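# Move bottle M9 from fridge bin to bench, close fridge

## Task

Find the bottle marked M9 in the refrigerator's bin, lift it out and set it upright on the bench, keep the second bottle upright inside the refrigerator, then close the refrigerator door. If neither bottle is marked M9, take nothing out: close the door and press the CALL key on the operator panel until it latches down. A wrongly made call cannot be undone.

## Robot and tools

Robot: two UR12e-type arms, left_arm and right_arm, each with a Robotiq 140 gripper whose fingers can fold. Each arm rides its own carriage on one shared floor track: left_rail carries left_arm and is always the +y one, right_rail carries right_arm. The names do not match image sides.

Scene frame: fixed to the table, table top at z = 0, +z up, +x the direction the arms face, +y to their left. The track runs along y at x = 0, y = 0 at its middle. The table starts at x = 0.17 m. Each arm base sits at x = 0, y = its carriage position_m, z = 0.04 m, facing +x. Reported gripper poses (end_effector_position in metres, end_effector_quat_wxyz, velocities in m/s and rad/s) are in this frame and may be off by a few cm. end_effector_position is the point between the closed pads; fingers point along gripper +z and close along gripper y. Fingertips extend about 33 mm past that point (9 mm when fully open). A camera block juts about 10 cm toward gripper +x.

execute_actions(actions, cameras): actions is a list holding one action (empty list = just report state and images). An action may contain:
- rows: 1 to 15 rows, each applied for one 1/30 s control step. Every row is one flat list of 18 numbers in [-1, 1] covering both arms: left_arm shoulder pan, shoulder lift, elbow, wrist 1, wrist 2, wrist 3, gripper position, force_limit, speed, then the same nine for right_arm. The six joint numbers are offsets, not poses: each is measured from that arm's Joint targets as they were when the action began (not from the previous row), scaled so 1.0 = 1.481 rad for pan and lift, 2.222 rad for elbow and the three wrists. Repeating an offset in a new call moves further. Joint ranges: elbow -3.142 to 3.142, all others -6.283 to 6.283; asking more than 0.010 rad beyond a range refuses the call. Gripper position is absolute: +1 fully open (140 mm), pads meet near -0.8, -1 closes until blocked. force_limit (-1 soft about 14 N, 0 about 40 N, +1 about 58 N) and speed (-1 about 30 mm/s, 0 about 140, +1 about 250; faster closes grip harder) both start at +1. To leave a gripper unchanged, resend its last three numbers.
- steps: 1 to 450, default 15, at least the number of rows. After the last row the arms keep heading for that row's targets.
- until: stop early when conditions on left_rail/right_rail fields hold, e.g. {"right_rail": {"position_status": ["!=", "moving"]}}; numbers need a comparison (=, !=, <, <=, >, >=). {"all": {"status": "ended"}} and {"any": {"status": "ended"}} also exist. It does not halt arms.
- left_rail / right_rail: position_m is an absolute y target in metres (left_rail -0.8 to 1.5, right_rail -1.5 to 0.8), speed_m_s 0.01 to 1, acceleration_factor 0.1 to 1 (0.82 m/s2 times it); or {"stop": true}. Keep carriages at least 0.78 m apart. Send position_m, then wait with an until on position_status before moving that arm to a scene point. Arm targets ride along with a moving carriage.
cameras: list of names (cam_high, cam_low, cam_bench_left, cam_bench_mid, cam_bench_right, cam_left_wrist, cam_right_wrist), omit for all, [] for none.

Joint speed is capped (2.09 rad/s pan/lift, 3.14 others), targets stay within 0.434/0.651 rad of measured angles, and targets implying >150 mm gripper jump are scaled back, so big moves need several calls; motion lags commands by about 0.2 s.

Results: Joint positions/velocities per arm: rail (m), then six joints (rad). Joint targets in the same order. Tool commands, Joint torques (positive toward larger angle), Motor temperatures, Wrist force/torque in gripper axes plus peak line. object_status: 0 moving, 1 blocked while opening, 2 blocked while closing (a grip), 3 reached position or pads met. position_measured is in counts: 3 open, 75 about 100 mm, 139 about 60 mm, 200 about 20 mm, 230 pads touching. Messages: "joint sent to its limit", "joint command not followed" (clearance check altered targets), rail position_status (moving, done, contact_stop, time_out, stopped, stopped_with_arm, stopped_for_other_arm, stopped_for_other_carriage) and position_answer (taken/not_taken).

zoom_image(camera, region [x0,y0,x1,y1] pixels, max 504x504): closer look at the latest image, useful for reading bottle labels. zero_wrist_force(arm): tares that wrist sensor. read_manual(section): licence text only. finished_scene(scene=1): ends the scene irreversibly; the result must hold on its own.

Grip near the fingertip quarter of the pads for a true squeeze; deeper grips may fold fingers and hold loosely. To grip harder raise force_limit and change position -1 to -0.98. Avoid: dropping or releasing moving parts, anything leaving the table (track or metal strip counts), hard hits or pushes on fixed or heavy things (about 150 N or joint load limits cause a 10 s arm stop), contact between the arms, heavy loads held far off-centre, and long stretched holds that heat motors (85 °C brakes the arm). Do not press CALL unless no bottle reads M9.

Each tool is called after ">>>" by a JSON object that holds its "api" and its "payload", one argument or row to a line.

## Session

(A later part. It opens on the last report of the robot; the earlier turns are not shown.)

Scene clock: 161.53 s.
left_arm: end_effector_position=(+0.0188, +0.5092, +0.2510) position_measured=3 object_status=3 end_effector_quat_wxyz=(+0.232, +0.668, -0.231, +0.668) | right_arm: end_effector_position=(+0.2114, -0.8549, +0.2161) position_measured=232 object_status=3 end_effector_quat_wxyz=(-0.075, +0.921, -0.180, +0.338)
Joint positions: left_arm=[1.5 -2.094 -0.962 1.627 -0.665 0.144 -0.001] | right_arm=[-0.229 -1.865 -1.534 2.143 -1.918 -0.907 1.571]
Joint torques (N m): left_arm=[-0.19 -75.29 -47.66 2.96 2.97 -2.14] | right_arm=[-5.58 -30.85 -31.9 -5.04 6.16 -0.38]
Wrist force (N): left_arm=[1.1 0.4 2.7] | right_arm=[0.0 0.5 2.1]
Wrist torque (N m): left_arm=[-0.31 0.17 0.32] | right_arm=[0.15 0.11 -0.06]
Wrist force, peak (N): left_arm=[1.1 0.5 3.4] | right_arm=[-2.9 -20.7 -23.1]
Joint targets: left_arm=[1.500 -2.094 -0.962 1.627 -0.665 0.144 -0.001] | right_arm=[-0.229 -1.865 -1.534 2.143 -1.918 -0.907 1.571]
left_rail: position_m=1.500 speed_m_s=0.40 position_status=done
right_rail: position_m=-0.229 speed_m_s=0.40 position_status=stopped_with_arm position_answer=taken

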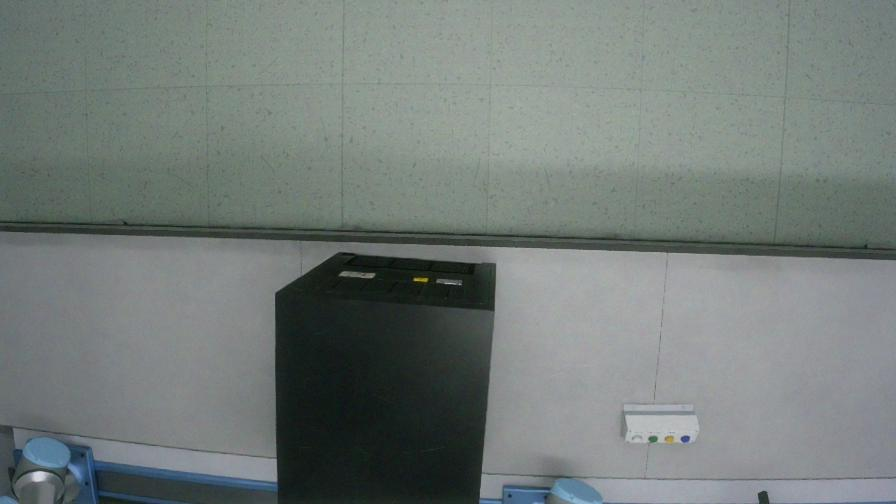

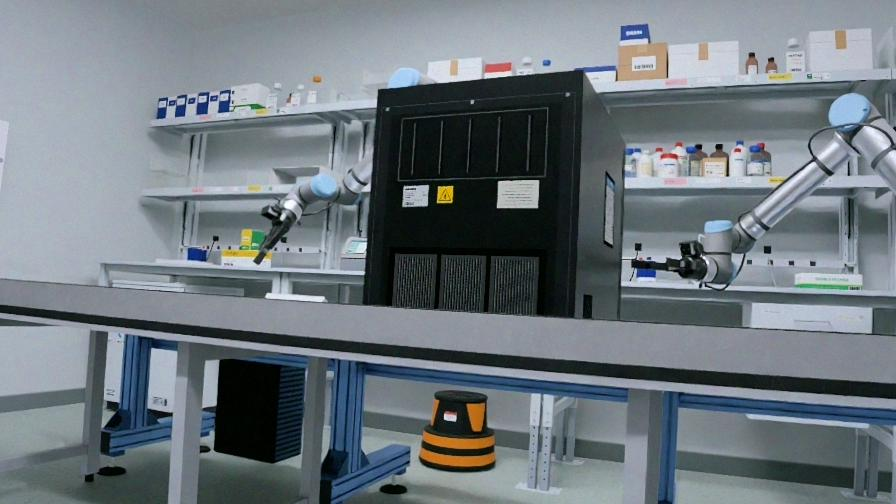

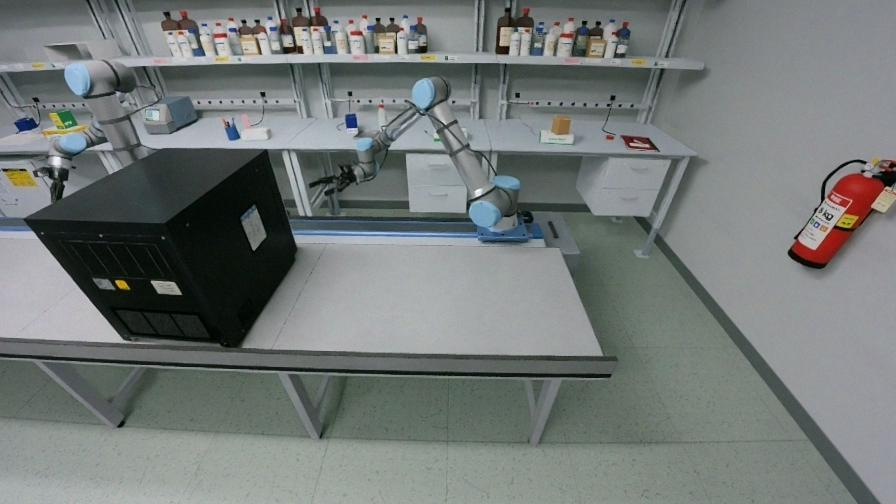

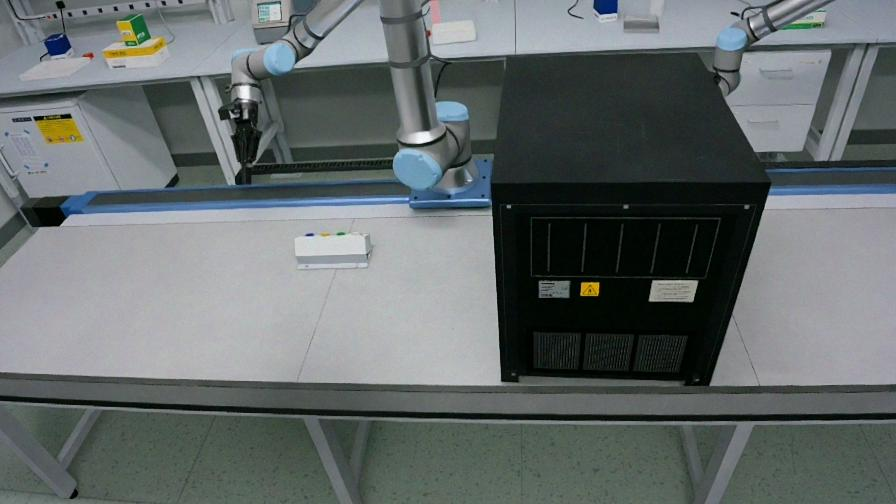

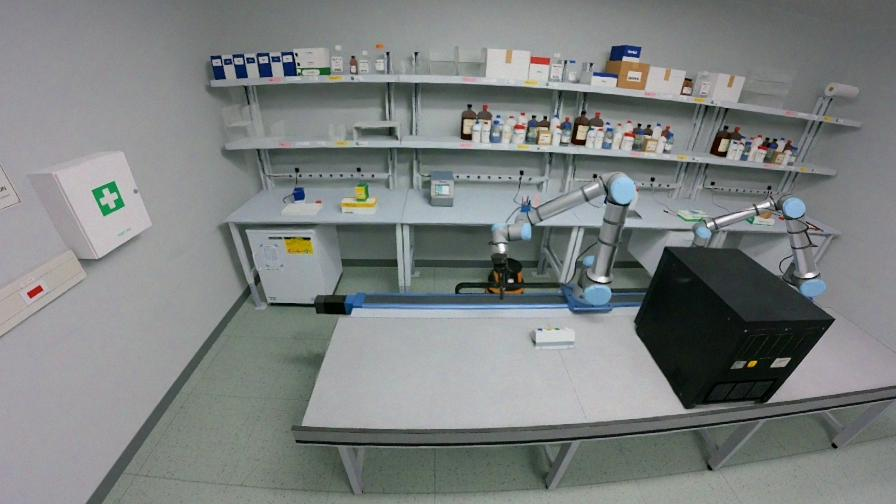

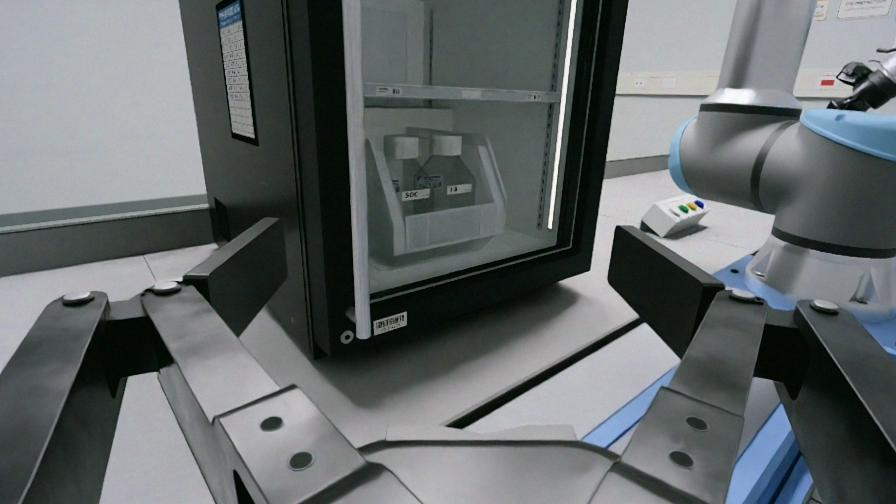

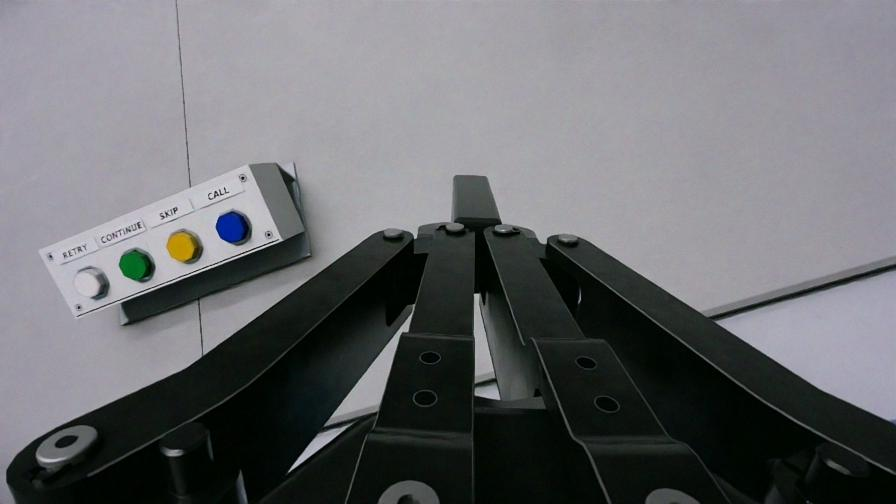

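>>> {"api": "execute_actions", "payload": {
  "actions": [
    {"rows":[[0,0,0,0,0,0,1,1,1,0,-0.38,-0.145,0.3074,-0.2988,0,-1,-1,-0.5]],"steps":40}
  ],
  "cameras": []
}}

>>> {"api": "execute_actions", "payload": {
  "actions": [
    {"rows":[[0,0,0,0,0,0,1,1,1,0,0,0,0,0,0,-1,-1,-0.5]],"right_rail":{"position_m":-1.22,"speed_m_s":0.5},"steps":150,"until":{"right_rail":{"position_status":["!=","moving"]}}}
  ],
  "cameras": ["cam_bench_mid"]
}}

Scene clock: 198.57 s.
left_arm: end_effector_position=(+0.0188, +0.5092, +0.2510) position_measured=3 object_status=3 end_effector_quat_wxyz=(+0.232, +0.668, -0.231, +0.668) | right_arm: end_effector_position=(+0.0676, -0.6064, +0.5593) position_measured=232 object_status=3 end_effector_quat_wxyz=(-0.029, +0.989, -0.147, +0.004)
Joint positions: left_arm=[1.5 -2.094 -0.962 1.627 -0.665 0.144 -0.001] | right_arm=[-0.229 -1.865 -2.097 1.821 -1.235 -1.571 1.571]
Joint torques (N m): left_arm=[-1.15 -74.75 -47.93 2.69 3.21 -2.29] | right_arm=[7.19 -14.62 -58.45 -1.87 -3.22 0.07]
Wrist force (N): left_arm=[0.9 0.5 2.7] | right_arm=[-1.5 0.4 1.5]
Wrist torque (N m): left_arm=[-0.28 0.21 0.32] | right_arm=[0.04 0.30 -0.07]
Wrist force, peak (N): left_arm=[0.8 0.2 3.5] | right_arm=[-14.8 4.0 26.3]
Joint targets: left_arm=[1.500 -2.094 -0.962 1.627 -0.665 0.144 -0.001] | right_arm=[-0.229 -1.865 -2.097 1.821 -1.235 -1.571 1.571]
left_rail: position_m=1.500 speed_m_s=0.40 position_status=done
right_rail: position_m=-0.229 speed_m_s=0.40 position_status=stopped_with_arm position_answer=taken
No camera images: "cameras" was empty.

Scene clock: 201.43 s.
left_arm: end_effector_position=(+0.0188, +0.5092, +0.2510) position_measured=3 object_status=3 end_effector_quat_wxyz=(+0.232, +0.668, -0.231, +0.668) | right_arm: end_effector_position=(+0.0676, -1.5973, +0.5593) position_measured=232 object_status=3 end_effector_quat_wxyz=(-0.029, +0.989, -0.147, +0.004)
Joint positions: left_arm=[1.5 -2.094 -0.962 1.627 -0.665 0.144 -0.001] | right_arm=[-1.22 -1.865 -2.097 1.821 -1.235 -1.571 1.571]
Joint torques (N m): left_arm=[-2.59 -73.95 -47.75 2.78 3.11 -2.25] | right_arm=[2.05 -11.65 -42.67 -4.82 -1.07 0.27]
Wrist force (N): left_arm=[0.9 0.5 3.3] | right_arm=[-1.3 0.6 2.2]
Wrist torque (N m): left_arm=[-0.31 0.20 0.32] | right_arm=[0.09 0.26 -0.08]
Wrist force, peak (N): left_arm=[1.0 0.2 3.4] | right_arm=[-2.3 -2.4 1.7]
Joint targets: left_arm=[1.500 -2.094 -0.962 1.627 -0.665 0.144 -0.001] | right_arm=[-1.220 -1.865 -2.097 1.821 -1.235 -1.571 1.571]
left_rail: position_m=1.500 speed_m_s=0.40 position_status=done
right_rail: position_m=-1.220 speed_m_s=0.50 position_status=done
Images, in order (width x height): cam_bench_mid 896x504.

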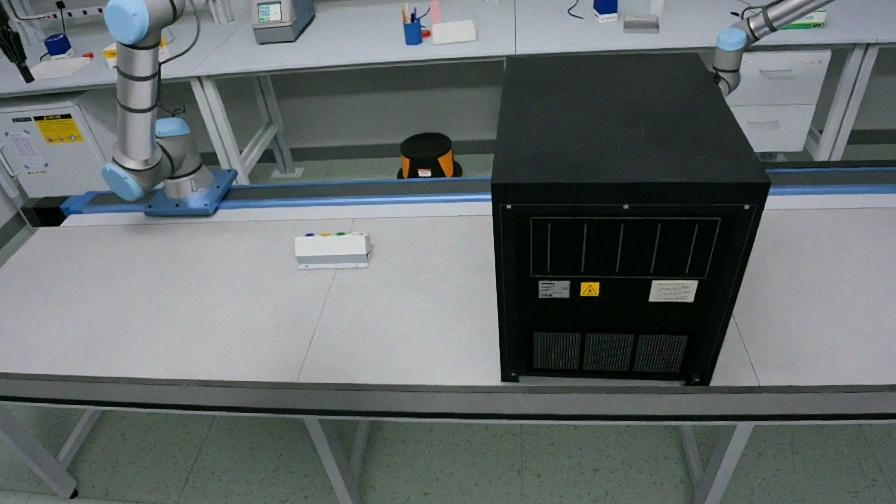

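>>> {"api": "execute_actions", "payload": {
  "actions": [
    {"rows":[[0,0,0,0,0,0,1,1,1,1,0,0,0,0,-0.7069,-1,-1,-0.5]],"steps":30}
  ],
  "cameras": []
}}

>>> {"api": "execute_actions", "payload": {
  "actions": [
    {"rows":[[0,0,0,0,0,0,1,1,1,1,0,0,0,0,-0.7069,-1,-1,-0.5]],"steps":35}
  ],
  "cameras": []
}}

>>> {"api": "execute_actions", "payload": {
  "actions": [
    {"rows":[[0,0,0,0,0,0,1,1,1,0.057,0.3846,0.1948,-0.595,-0.2516,0,-1,-1,-0.5]],"steps":45}
  ],
  "cameras": ["cam_bench_mid","cam_bench_right","cam_left_wrist","cam_right_wrist"]
}}

Scene clock: 209.37 s.
left_arm: end_effector_position=(+0.0188, +0.5092, +0.2510) position_measured=3 object_status=3 end_effector_quat_wxyz=(+0.232, +0.668, -0.231, +0.668) | right_arm: end_effector_position=(+0.3818, -1.1865, +0.5594) position_measured=232 object_status=3 end_effector_quat_wxyz=(-0.029, +0.191, +0.981, +0.006)
Joint positions: left_arm=[1.5 -2.094 -0.962 1.627 -0.665 0.144 -0.001] | right_arm=[-1.22 -0.384 -2.097 1.821 -1.235 -1.571 0.001]
Joint torques (N m): left_arm=[-0.17 -74.84 -47.77 2.69 2.96 -2.21] | right_arm=[8.87 8.54 -51.45 -1.86 -0.17 -1.95]
Wrist force (N): left_arm=[1.1 0.3 3.1] | right_arm=[-1.4 0.1 1.5]
Wrist torque (N m): left_arm=[-0.33 0.17 0.32] | right_arm=[0.04 0.23 0.21]
Wrist force, peak (N): left_arm=[1.1 0.3 3.4] | right_arm=[-11.5 5.9 1.5]
Joint targets: left_arm=[1.500 -2.094 -0.962 1.627 -0.665 0.144 -0.001] | right_arm=[-1.220 -0.384 -2.097 1.821 -1.235 -1.571 0.001]
left_rail: position_m=1.500 speed_m_s=0.40 position_status=done
right_rail: position_m=-1.220 speed_m_s=0.50 position_status=done
No camera images: "cameras" was empty.

Scene clock: 210.93 s.
left_arm: end_effector_position=(+0.0188, +0.5092, +0.2510) position_measured=3 object_status=3 end_effector_quat_wxyz=(+0.232, +0.668, -0.231, +0.668) | right_arm: end_effector_position=(+0.0008, -0.8367, +0.5594) position_measured=232 object_status=3 end_effector_quat_wxyz=(+0.029, +0.972, -0.235, -0.007)
Joint positions: left_arm=[1.5 -2.094 -0.962 1.627 -0.665 0.144 -0.001] | right_arm=[-1.22 1.097 -2.097 1.821 -1.235 -1.571 -1.57]
Joint torques (N m): left_arm=[-0.53 -73.12 -47.7 2.7 2.84 -2.03] | right_arm=[14.85 8.68 -44.17 -2.6 -4.12 -1.52]
Wrist force (N): left_arm=[1.3 0.6 3.0] | right_arm=[-1.8 -0.3 2.0]
Wrist torque (N m): left_arm=[-0.27 0.12 0.32] | right_arm=[-0.09 0.41 0.10]
Wrist force, peak (N): left_arm=[1.1 0.7 3.4] | right_arm=[-7.4 -7.9 1.8]
Joint targets: left_arm=[1.500 -2.094 -0.962 1.627 -0.665 0.144 -0.001] | right_arm=[-1.220 1.097 -2.097 1.821 -1.235 -1.571 -1.570]
left_rail: position_m=1.500 speed_m_s=0.40 position_status=done
right_rail: position_m=-1.220 speed_m_s=0.50 position_status=done
No camera images: "cameras" was empty.

Scene clock: 212.63 s.
left_arm: end_effector_position=(+0.0188, +0.5092, +0.2510) position_measured=3 object_status=3 end_effector_quat_wxyz=(+0.232, +0.668, -0.231, +0.668) | right_arm: end_effector_position=(+0.2502, -0.6266, +0.2052) position_measured=232 object_status=3 end_effector_quat_wxyz=(-0.070, +0.928, -0.220, +0.292)
Joint positions: left_arm=[1.5 -2.094 -0.962 1.627 -0.665 0.144 -0.001] | right_arm=[-1.22 1.182 -1.528 2.254 -2.557 -2.13 -1.57]
Joint torques (N m): left_arm=[0.84 -75.9 -47.53 2.61 2.88 -2.37] | right_arm=[8.82 -29.35 -29.68 -6.13 -5.96 -1.99]
Wrist force (N): left_arm=[1.3 0.4 2.8] | right_arm=[-0.8 -0.3 1.4]
Wrist torque (N m): left_arm=[-0.32 0.11 0.32] | right_arm=[0.06 0.27 0.18]
Wrist force, peak (N): left_arm=[1.2 0.8 3.3] | right_arm=[-6.8 19.6 -25.1]
Joint targets: left_arm=[1.500 -2.094 -0.962 1.627 -0.665 0.144 -0.001] | right_arm=[-1.220 1.182 -1.528 2.254 -2.557 -2.130 -1.570]
left_rail: position_m=1.500 speed_m_s=0.40 position_status=done
right_rail: position_m=-1.220 speed_m_s=0.50 position_status=done
Images, in order (width x height): cam_bench_mid 896x504, cam_bench_right 896x504, cam_left_wrist 896x504, cam_right_wrist 896x504.

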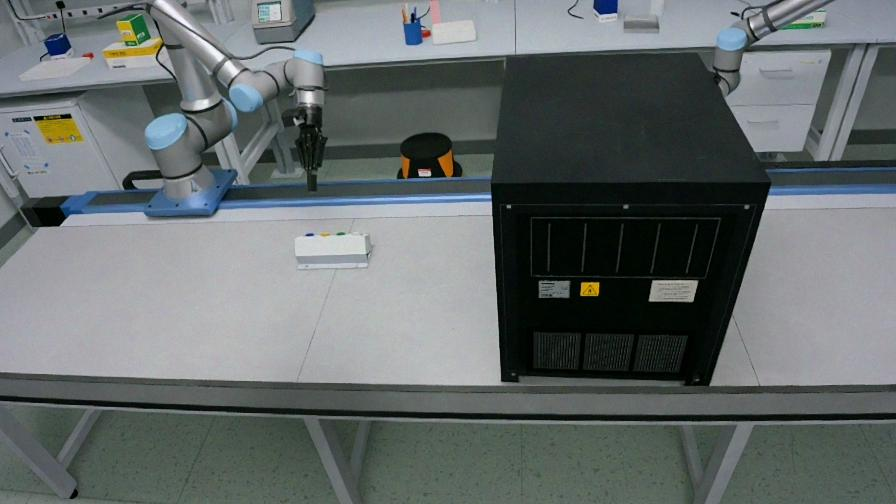

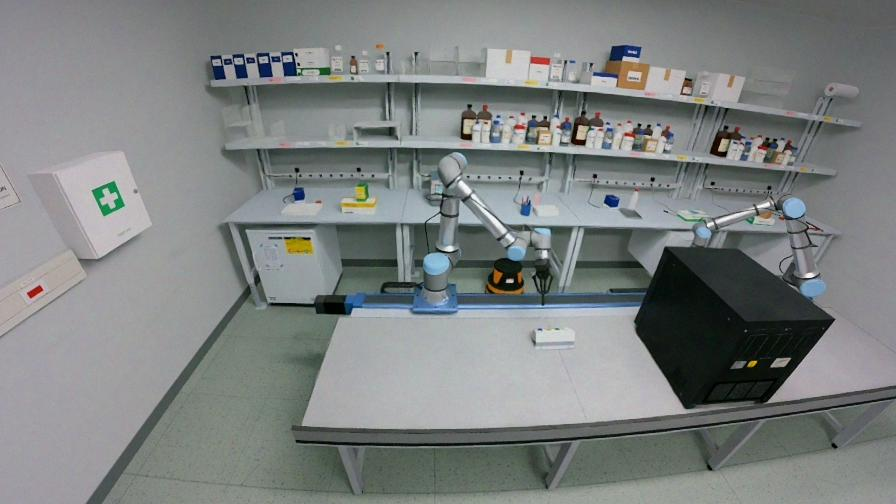

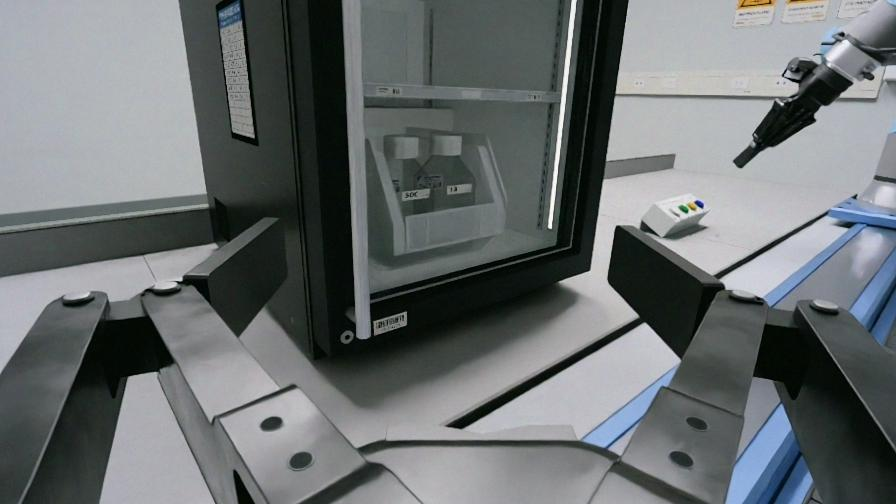

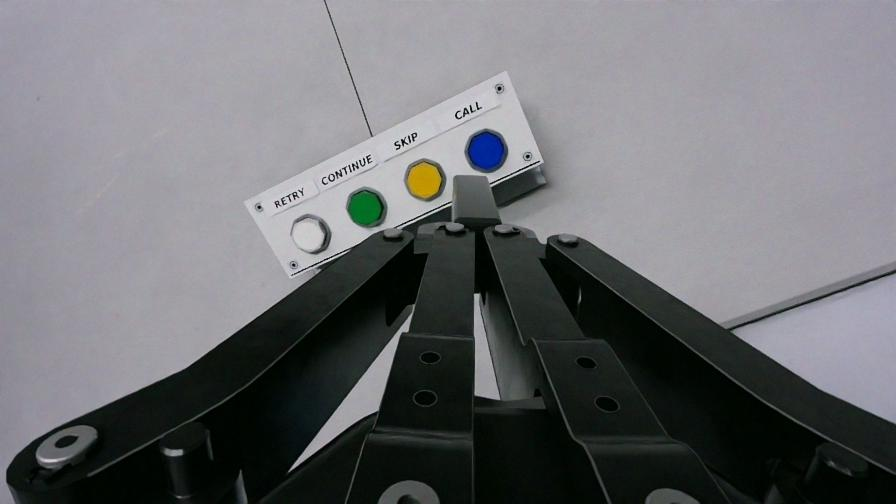

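>>> {"api": "execute_actions", "payload": {
  "actions": [
    {"rows":[[0,0,0,0,0,0,1,1,1,-0.0343,0.0542,0.0134,-0.0627,0.006,0,-1,-1,-0.5]],"right_rail":{"position_m":-1.238,"speed_m_s":0.1},"steps":30}
  ],
  "cameras": ["cam_left_wrist","cam_right_wrist"]
}}

>>> {"api": "zoom_image", "payload": {
  "camera": "cam_right_wrist",
  "region": [350, 60, 600, 240]
}}

>>> {"api": "zoom_image", "payload": {
  "camera": "cam_left_wrist",
  "region": [600, 100, 800, 250]
}}

Scene clock: 243.07 s.
left_arm: end_effector_position=(+0.0188, +0.5092, +0.2510) position_measured=3 object_status=3 end_effector_quat_wxyz=(+0.232, +0.668, -0.231, +0.668) | right_arm: end_effector_position=(+0.2819, -0.6450, +0.1598) position_measured=232 object_status=3 end_effector_quat_wxyz=(-0.077, +0.921, -0.246, +0.291)
Joint positions: left_arm=[1.5 -2.094 -0.962 1.627 -0.665 0.144 -0.001] | right_arm=[-1.238 1.131 -1.447 2.283 -2.696 -2.117 -1.57]
Joint torques (N m): left_arm=[-0.6 -74.7 -48.13 2.35 2.86 -2.41] | right_arm=[-14.48 -32.2 -25.3 -6.24 2.69 -2.02]
Wrist force (N): left_arm=[1.1 0.3 2.8] | right_arm=[-0.7 0.4 2.1]
Wrist torque (N m): left_arm=[-0.34 0.15 0.32] | right_arm=[0.12 0.30 0.23]
Wrist force, peak (N): left_arm=[1.2 0.8 3.4] | right_arm=[-1.7 2.7 11.4]
Joint targets: left_arm=[1.500 -2.094 -0.962 1.627 -0.665 0.144 -0.001] | right_arm=[-1.238 1.131 -1.447 2.283 -2.696 -2.117 -1.570]
left_rail: position_m=1.500 speed_m_s=0.40 position_status=done
right_rail: position_m=-1.238 speed_m_s=0.10 position_status=done
Images, in order (width x height): cam_left_wrist 896x504, cam_right_wrist 896x504.

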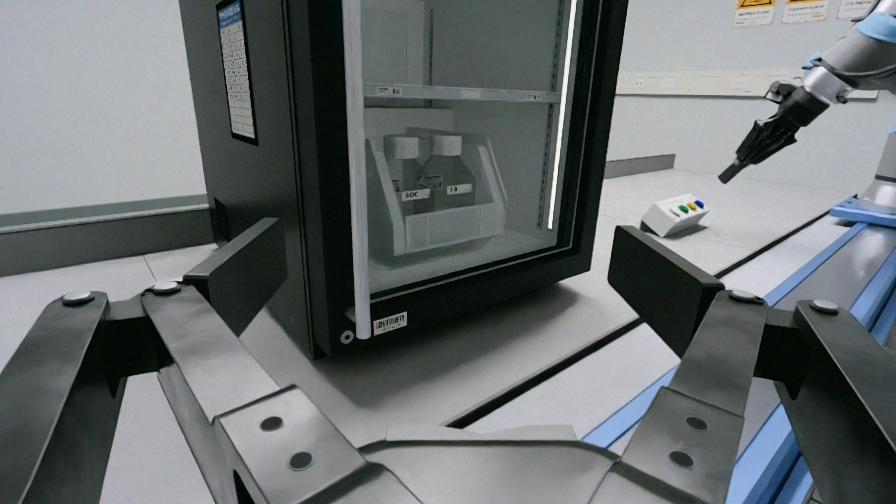

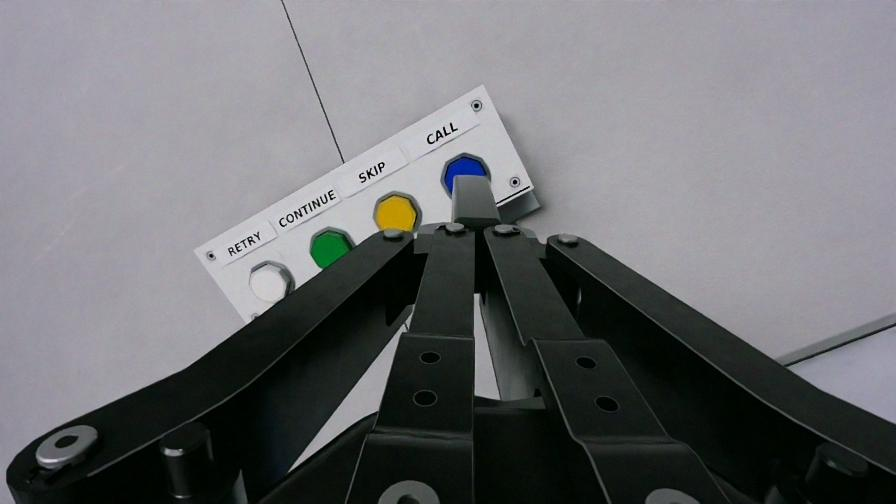

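Scaled by 2.016.

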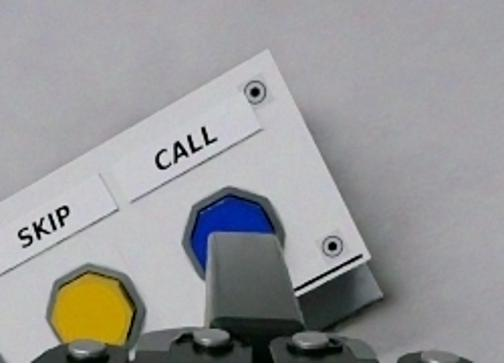

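Scaled by 2.520.

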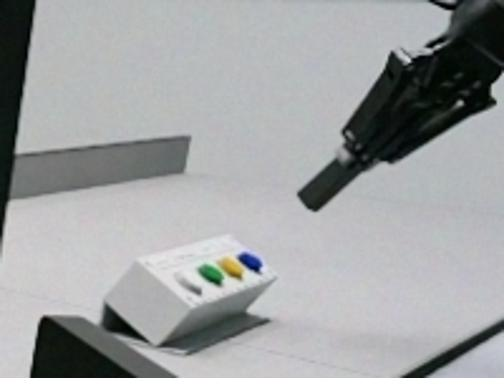

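>>> {"api": "zero_wrist_force", "payload": {
  "arm": "right_arm"
}}

>>> {"api": "execute_actions", "payload": {
  "actions": [
    {"rows":[[0,0,0,0,0,0,1,1,1,-0.0120,0.0225,0.0026,-0.0221,0.0024,0,-1,-1,-0.5],[0,0,0,0,0,0,1,1,1,-0.0240,0.0450,0.0052,-0.0442,0.0049,0,-1,-1,-0.5]],"steps":25}
  ],
  "cameras": ["cam_left_wrist","cam_right_wrist"]
}}

>>> {"api": "zoom_image", "payload": {
  "camera": "cam_right_wrist",
  "region": [350, 60, 600, 240]
}}

>>> {"api": "zoom_image", "payload": {
  "camera": "cam_left_wrist",
  "region": [620, 130, 780, 250]
}}

Wrist force sensor zeroed.

Scene clock: 260.87 s.
left_arm: end_effector_position=(+0.0188, +0.5092, +0.2510) position_measured=3 object_status=3 end_effector_quat_wxyz=(+0.232, +0.668, -0.231, +0.668) | right_arm: end_effector_position=(+0.3052, -0.6438, +0.1270) position_measured=232 object_status=3 end_effector_quat_wxyz=(-0.083, +0.916, -0.264, +0.289)
Joint positions: left_arm=[1.5 -2.094 -0.962 1.627 -0.665 0.144 -0.001] | right_arm=[-1.238 1.095 -1.381 2.295 -2.794 -2.106 -1.57]
Joint torques (N m): left_arm=[-1.13 -75.82 -48.04 2.21 2.73 -2.52] | right_arm=[-9.17 -37.88 -21.37 -6.32 2.83 0.66]
Wrist force (N, zeroed by zero_wrist_force on right_arm): left_arm=[0.8 0.7 2.8] | right_arm=[0.1 -0.3 -0.6]
Wrist torque (N m, zeroed by zero_wrist_force on right_arm): left_arm=[-0.25 0.23 0.32] | right_arm=[-0.01 0.00 -0.08]
Wrist force, peak (N, zeroed by zero_wrist_force on right_arm): left_arm=[1.0 0.5 3.5] | right_arm=[-0.4 -0.1 -7.1]
Joint targets: left_arm=[1.500 -2.094 -0.962 1.627 -0.665 0.144 -0.001] | right_arm=[-1.238 1.095 -1.381 2.295 -2.795 -2.106 -1.570]
left_rail: position_m=1.500 speed_m_s=0.40 position_status=done
right_rail: position_m=-1.238 speed_m_s=0.10 position_status=done
Images, in order (width x height): cam_left_wrist 896x504, cam_right_wrist 896x504.

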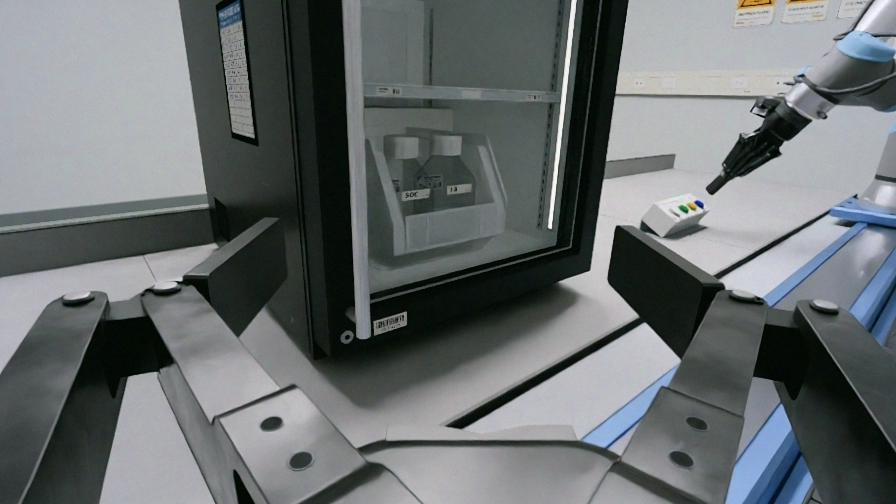

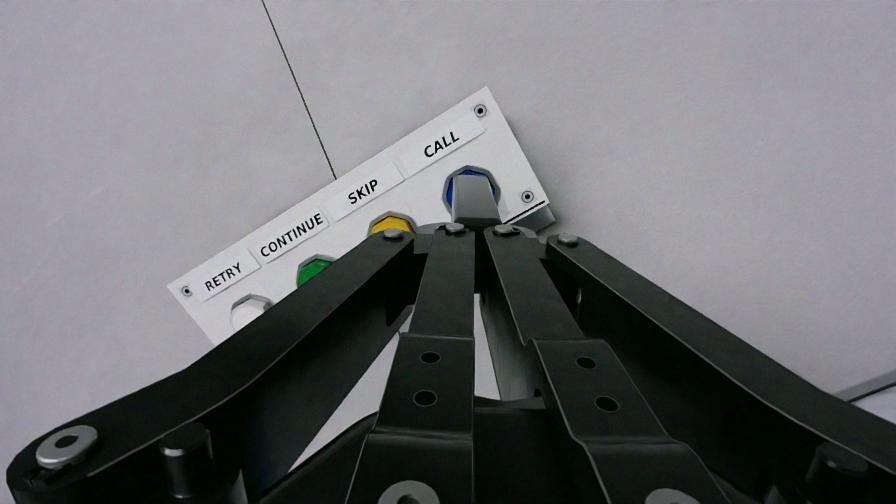

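Scaled by 2.016.

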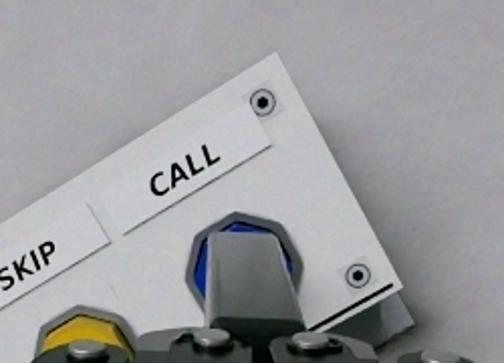

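Scaled by 3.150.

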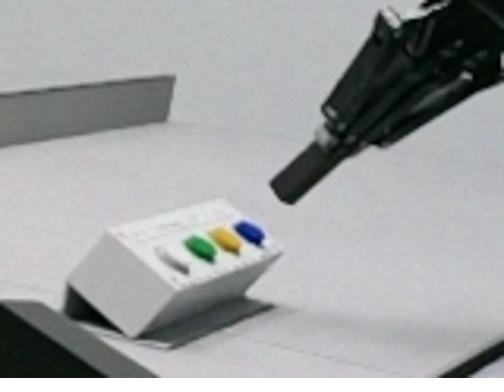

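>>> {"api": "execute_actions", "payload": {
  "actions": [
    {"rows":[[0,0,0,0,0,0,1,1,1,-0.006,0.0113,0.0013,-0.0111,0.0012,0,-1,-1,-0.5],[0,0,0,0,0,0,1,1,1,-0.012,0.0225,0.0026,-0.0221,0.0024,0,-1,-1,-0.5]],"steps":20}
  ],
  "cameras": ["cam_right_wrist","cam_left_wrist"]
}}

>>> {"api": "zoom_image", "payload": {
  "camera": "cam_right_wrist",
  "region": [350, 60, 600, 240]
}}

>>> {"api": "zoom_image", "payload": {
  "camera": "cam_left_wrist",
  "region": [620, 130, 780, 250]
}}

Scene clock: 268.33 s.
left_arm: end_effector_position=(+0.0188, +0.5092, +0.2510) position_measured=3 object_status=3 end_effector_quat_wxyz=(+0.232, +0.668, -0.231, +0.668) | right_arm: end_effector_position=(+0.3166, -0.6444, +0.1107) position_measured=232 object_status=3 end_effector_quat_wxyz=(-0.086, +0.914, -0.273, +0.288)
Joint positions: left_arm=[1.5 -2.094 -0.962 1.627 -0.665 0.144 -0.001] | right_arm=[-1.238 1.078 -1.347 2.301 -2.844 -2.1 -1.57]
Joint torques (N m): left_arm=[-0.79 -74.48 -47 2.56 2.47 -2.3] | right_arm=[-11.24 -37.5 -22.43 -6.36 2.41 1.19]
Wrist force (N, zeroed by zero_wrist_force on right_arm): left_arm=[0.8 0.7 3.0] | right_arm=[-0.3 -0.6 -0.1]
Wrist torque (N m, zeroed by zero_wrist_force on right_arm): left_arm=[-0.25 0.24 0.32] | right_arm=[-0.08 0.00 -0.06]
Wrist force, peak (N, zeroed by zero_wrist_force on right_arm): left_arm=[1.3 0.7 3.3] | right_arm=[-0.3 -1.1 -3.5]
Joint targets: left_arm=[1.500 -2.094 -0.962 1.627 -0.665 0.144 -0.001] | right_arm=[-1.238 1.078 -1.347 2.301 -2.844 -2.100 -1.570]
left_rail: position_m=1.500 speed_m_s=0.40 position_status=done
right_rail: position_m=-1.238 speed_m_s=0.10 position_status=done
Images, in order (width x height): cam_left_wrist 896x504, cam_right_wrist 896x504.

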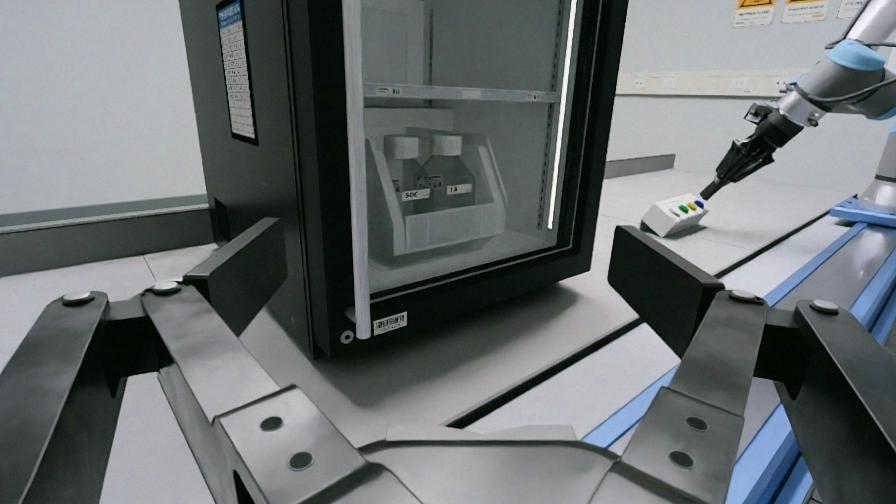

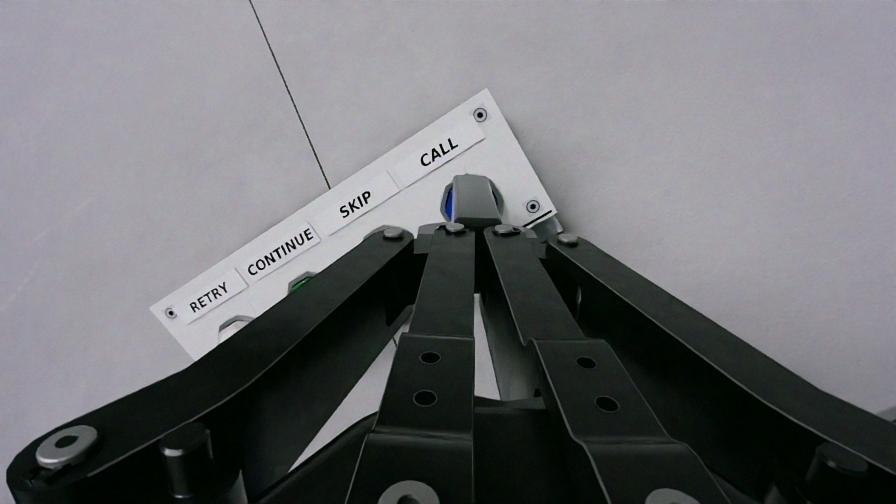

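Scaled by 2.016.

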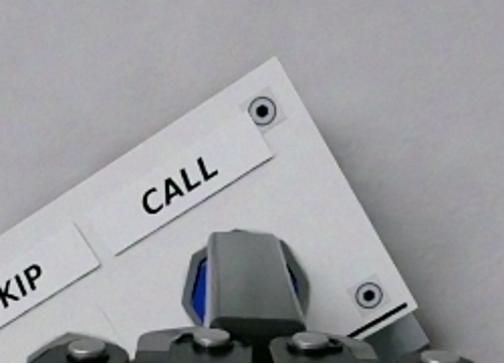

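Scaled by 3.150.

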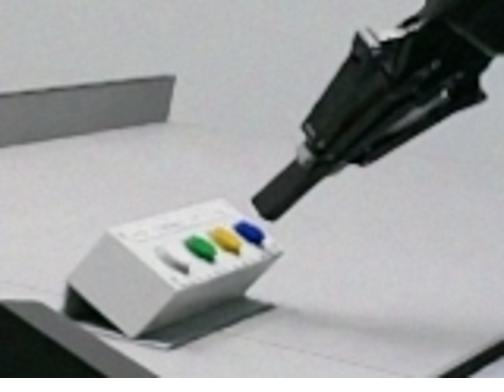

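>>> {"api": "execute_actions", "payload": {
  "actions": [
    {"rows":[[0,0,0,0,0,0,1,1,1,-0.0036,0.0068,0.0008,-0.0066,0.0007,0,-1,-1,-0.5],[0,0,0,0,0,0,1,1,1,-0.0072,0.0135,0.0016,-0.0133,0.0014,0,-1,-1,-0.5]],"steps":20}
  ],
  "cameras": ["cam_right_wrist","cam_left_wrist"]
}}

>>> {"api": "zoom_image", "payload": {
  "camera": "cam_left_wrist",
  "region": [620, 130, 780, 250]
}}

Scene clock: 277.97 s.
left_arm: end_effector_position=(+0.0188, +0.5092, +0.2510) position_measured=3 object_status=3 end_effector_quat_wxyz=(+0.232, +0.668, -0.231, +0.668) | right_arm: end_effector_position=(+0.3233, -0.6453, +0.1009) position_measured=232 object_status=3 end_effector_quat_wxyz=(-0.088, +0.912, -0.279, +0.288)
Joint positions: left_arm=[1.5 -2.094 -0.962 1.627 -0.665 0.144 -0.001] | right_arm=[-1.238 1.067 -1.327 2.304 -2.873 -2.097 -1.57]
Joint torques (N m): left_arm=[-1.46 -74.21 -47.7 1.99 2.34 -2.08] | right_arm=[-9.4 -37.05 -20.95 -6.37 3.02 1.43]
Wrist force (N, zeroed by zero_wrist_force on right_arm): left_arm=[0.9 0.2 2.7] | right_arm=[-0.3 -0.3 -0.6]
Wrist torque (N m, zeroed by zero_wrist_force on right_arm): left_arm=[-0.36 0.19 0.32] | right_arm=[-0.01 0.00 -0.01]
Wrist force, peak (N, zeroed by zero_wrist_force on right_arm): left_arm=[1.4 0.5 3.4] | right_arm=[-0.3 -1.1 -2.2]
Joint targets: left_arm=[1.500 -2.094 -0.962 1.627 -0.665 0.144 -0.001] | right_arm=[-1.238 1.067 -1.327 2.304 -2.873 -2.097 -1.570]
left_rail: position_m=1.500 speed_m_s=0.40 position_status=done
right_rail: position_m=-1.238 speed_m_s=0.10 position_status=done
Images, in order (width x height): cam_left_wrist 896x504, cam_right_wrist 896x504.

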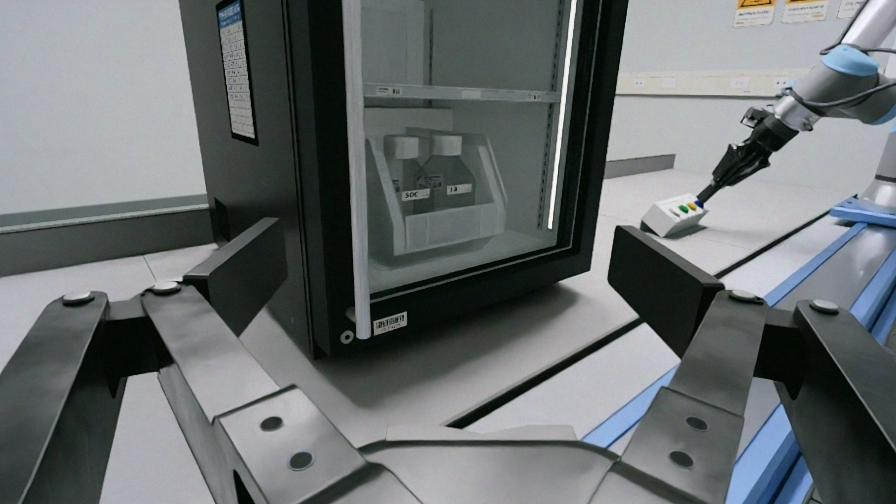

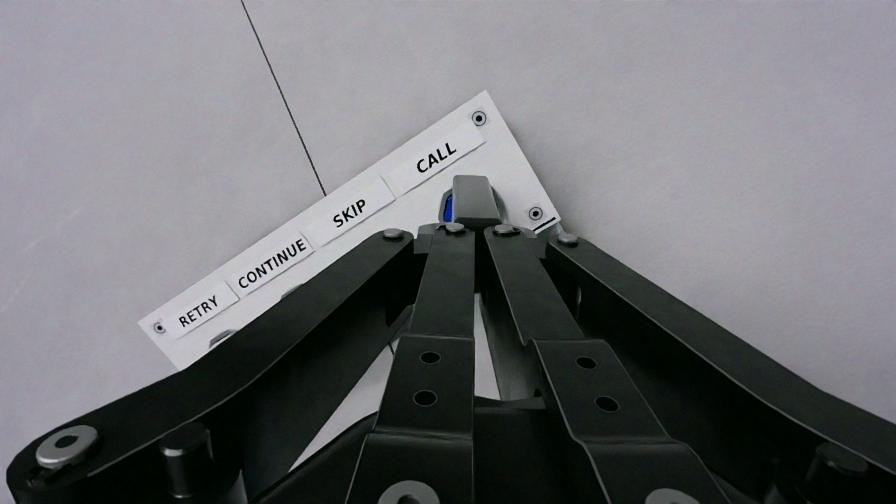

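Scaled by 3.150.

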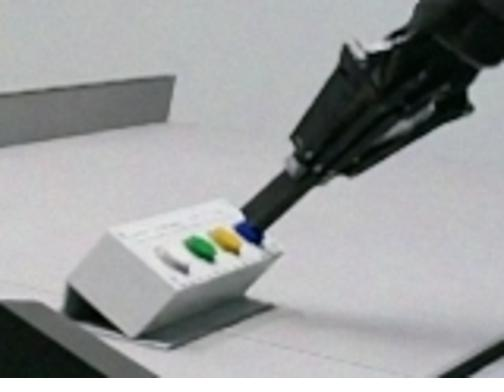

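>>> {"api": "execute_actions", "payload": {
  "actions": [
    {"rows":[[0,0,0,0,0,0,1,1,1,0.0055,0.0044,0.0007,-0.0036,0,0,-1,-1,-0.5]],"right_rail":{"position_m":-1.2405,"speed_m_s":0.02},"steps":20}
  ],
  "cameras": []
}}

>>> {"api": "execute_actions", "payload": {
  "actions": [
    {"rows":[[0,0,0,0,0,0,1,1,1,-0.0036,0.0068,0.0008,-0.0066,0.0007,0,-1,-1,-0.5]],"steps":20}
  ],
  "cameras": ["cam_right_wrist","cam_left_wrist"]
}}

>>> {"api": "zoom_image", "payload": {
  "camera": "cam_left_wrist",
  "region": [620, 130, 780, 250]
}}

Scene clock: 290.03 s.
left_arm: end_effector_position=(+0.0188, +0.5092, +0.2510) position_measured=3 object_status=3 end_effector_quat_wxyz=(+0.232, +0.668, -0.231, +0.668) | right_arm: end_effector_position=(+0.3185, -0.6451, +0.0973) position_measured=232 object_status=3 end_effector_quat_wxyz=(-0.089, +0.913, -0.275, +0.287)
Joint positions: left_arm=[1.5 -2.094 -0.962 1.627 -0.665 0.144 -0.001] | right_arm=[-1.241 1.075 -1.321 2.306 -2.881 -2.097 -1.57]
Joint torques (N m): left_arm=[-2.64 -75.1 -47.92 2.16 2.21 -2.13] | right_arm=[9.57 -39.02 -19.76 -6.28 0.89 1.12]
Wrist force (N, zeroed by zero_wrist_force on right_arm): left_arm=[1.0 0.8 2.5] | right_arm=[0.2 -0.9 0.0]
Wrist torque (N m, zeroed by zero_wrist_force on right_arm): left_arm=[-0.23 0.19 0.32] | right_arm=[-0.16 -0.11 -0.01]
Wrist force, peak (N, zeroed by zero_wrist_force on right_arm): left_arm=[1.0 0.7 3.4] | right_arm=[2.1 -1.1 -0.1]
Joint targets: left_arm=[1.500 -2.094 -0.962 1.627 -0.665 0.144 -0.001] | right_arm=[-1.240 1.075 -1.321 2.306 -2.881 -2.097 -1.570]
left_rail: position_m=1.500 speed_m_s=0.40 position_status=done
right_rail: position_m=-1.241 position_m_goal=-1.240 speed_m_s=0.02 position_status=done
No camera images: "cameras" was empty.

Scene clock: 290.90 s.
left_arm: end_effector_position=(+0.0188, +0.5092, +0.2510) position_measured=3 object_status=3 end_effector_quat_wxyz=(+0.232, +0.668, -0.231, +0.668) | right_arm: end_effector_position=(+0.3218, -0.6457, +0.0924) position_measured=232 object_status=3 end_effector_quat_wxyz=(-0.089, +0.912, -0.278, +0.287)
Joint positions: left_arm=[1.5 -2.094 -0.962 1.627 -0.665 0.144 -0.001] | right_arm=[-1.241 1.07 -1.311 2.308 -2.896 -2.096 -1.57]
Joint torques (N m): left_arm=[-0.73 -75.43 -47.51 2.18 2.07 -2.31] | right_arm=[-14.11 -34.58 -17.01 -5.42 0.33 0.76]
Wrist force (N, zeroed by zero_wrist_force on right_arm): left_arm=[0.9 0.2 3.0] | right_arm=[-3.8 -1.7 -9.0]
Wrist torque (N m, zeroed by zero_wrist_force on right_arm): left_arm=[-0.37 0.21 0.32] | right_arm=[-0.10 -0.34 0.00]
Wrist force, peak (N, zeroed by zero_wrist_force on right_arm): left_arm=[1.2 0.4 3.3] | right_arm=[-3.8 -1.7 -9.0]
Joint targets: left_arm=[1.500 -2.094 -0.962 1.627 -0.665 0.144 -0.001] | right_arm=[-1.240 1.070 -1.311 2.308 -2.896 -2.096 -1.570]
left_rail: position_m=1.500 speed_m_s=0.40 position_status=done
right_rail: position_m=-1.241 position_m_goal=-1.240 speed_m_s=0.02 position_status=done
Images, in order (width x height): cam_left_wrist 896x504, cam_right_wrist 896x504.

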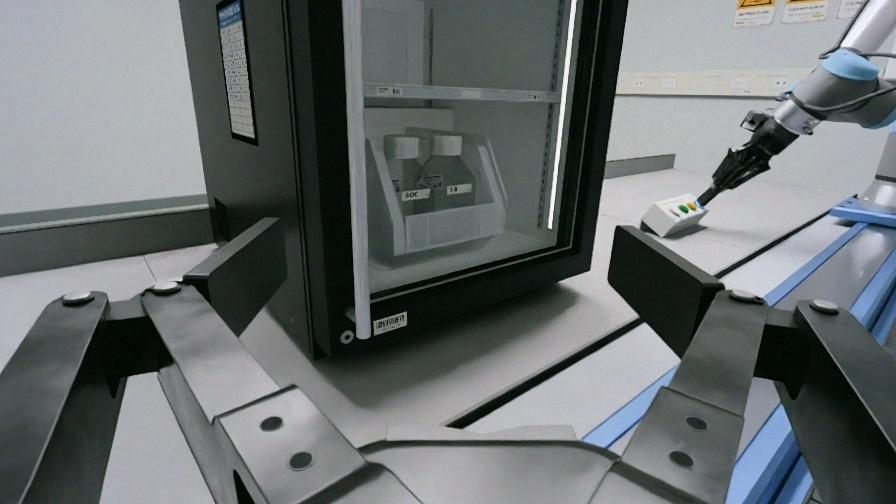

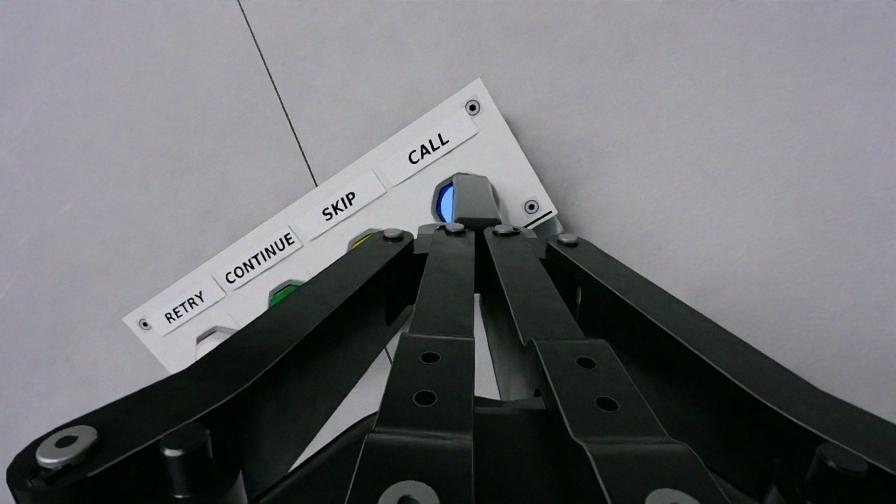

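Scaled by 3.150.

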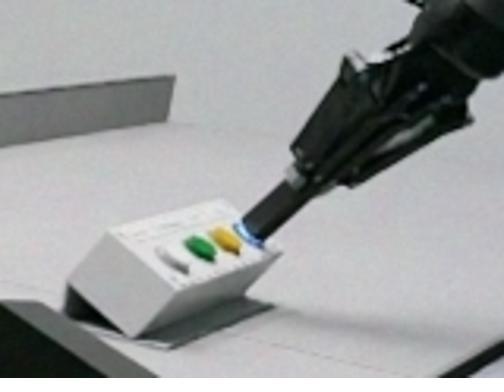

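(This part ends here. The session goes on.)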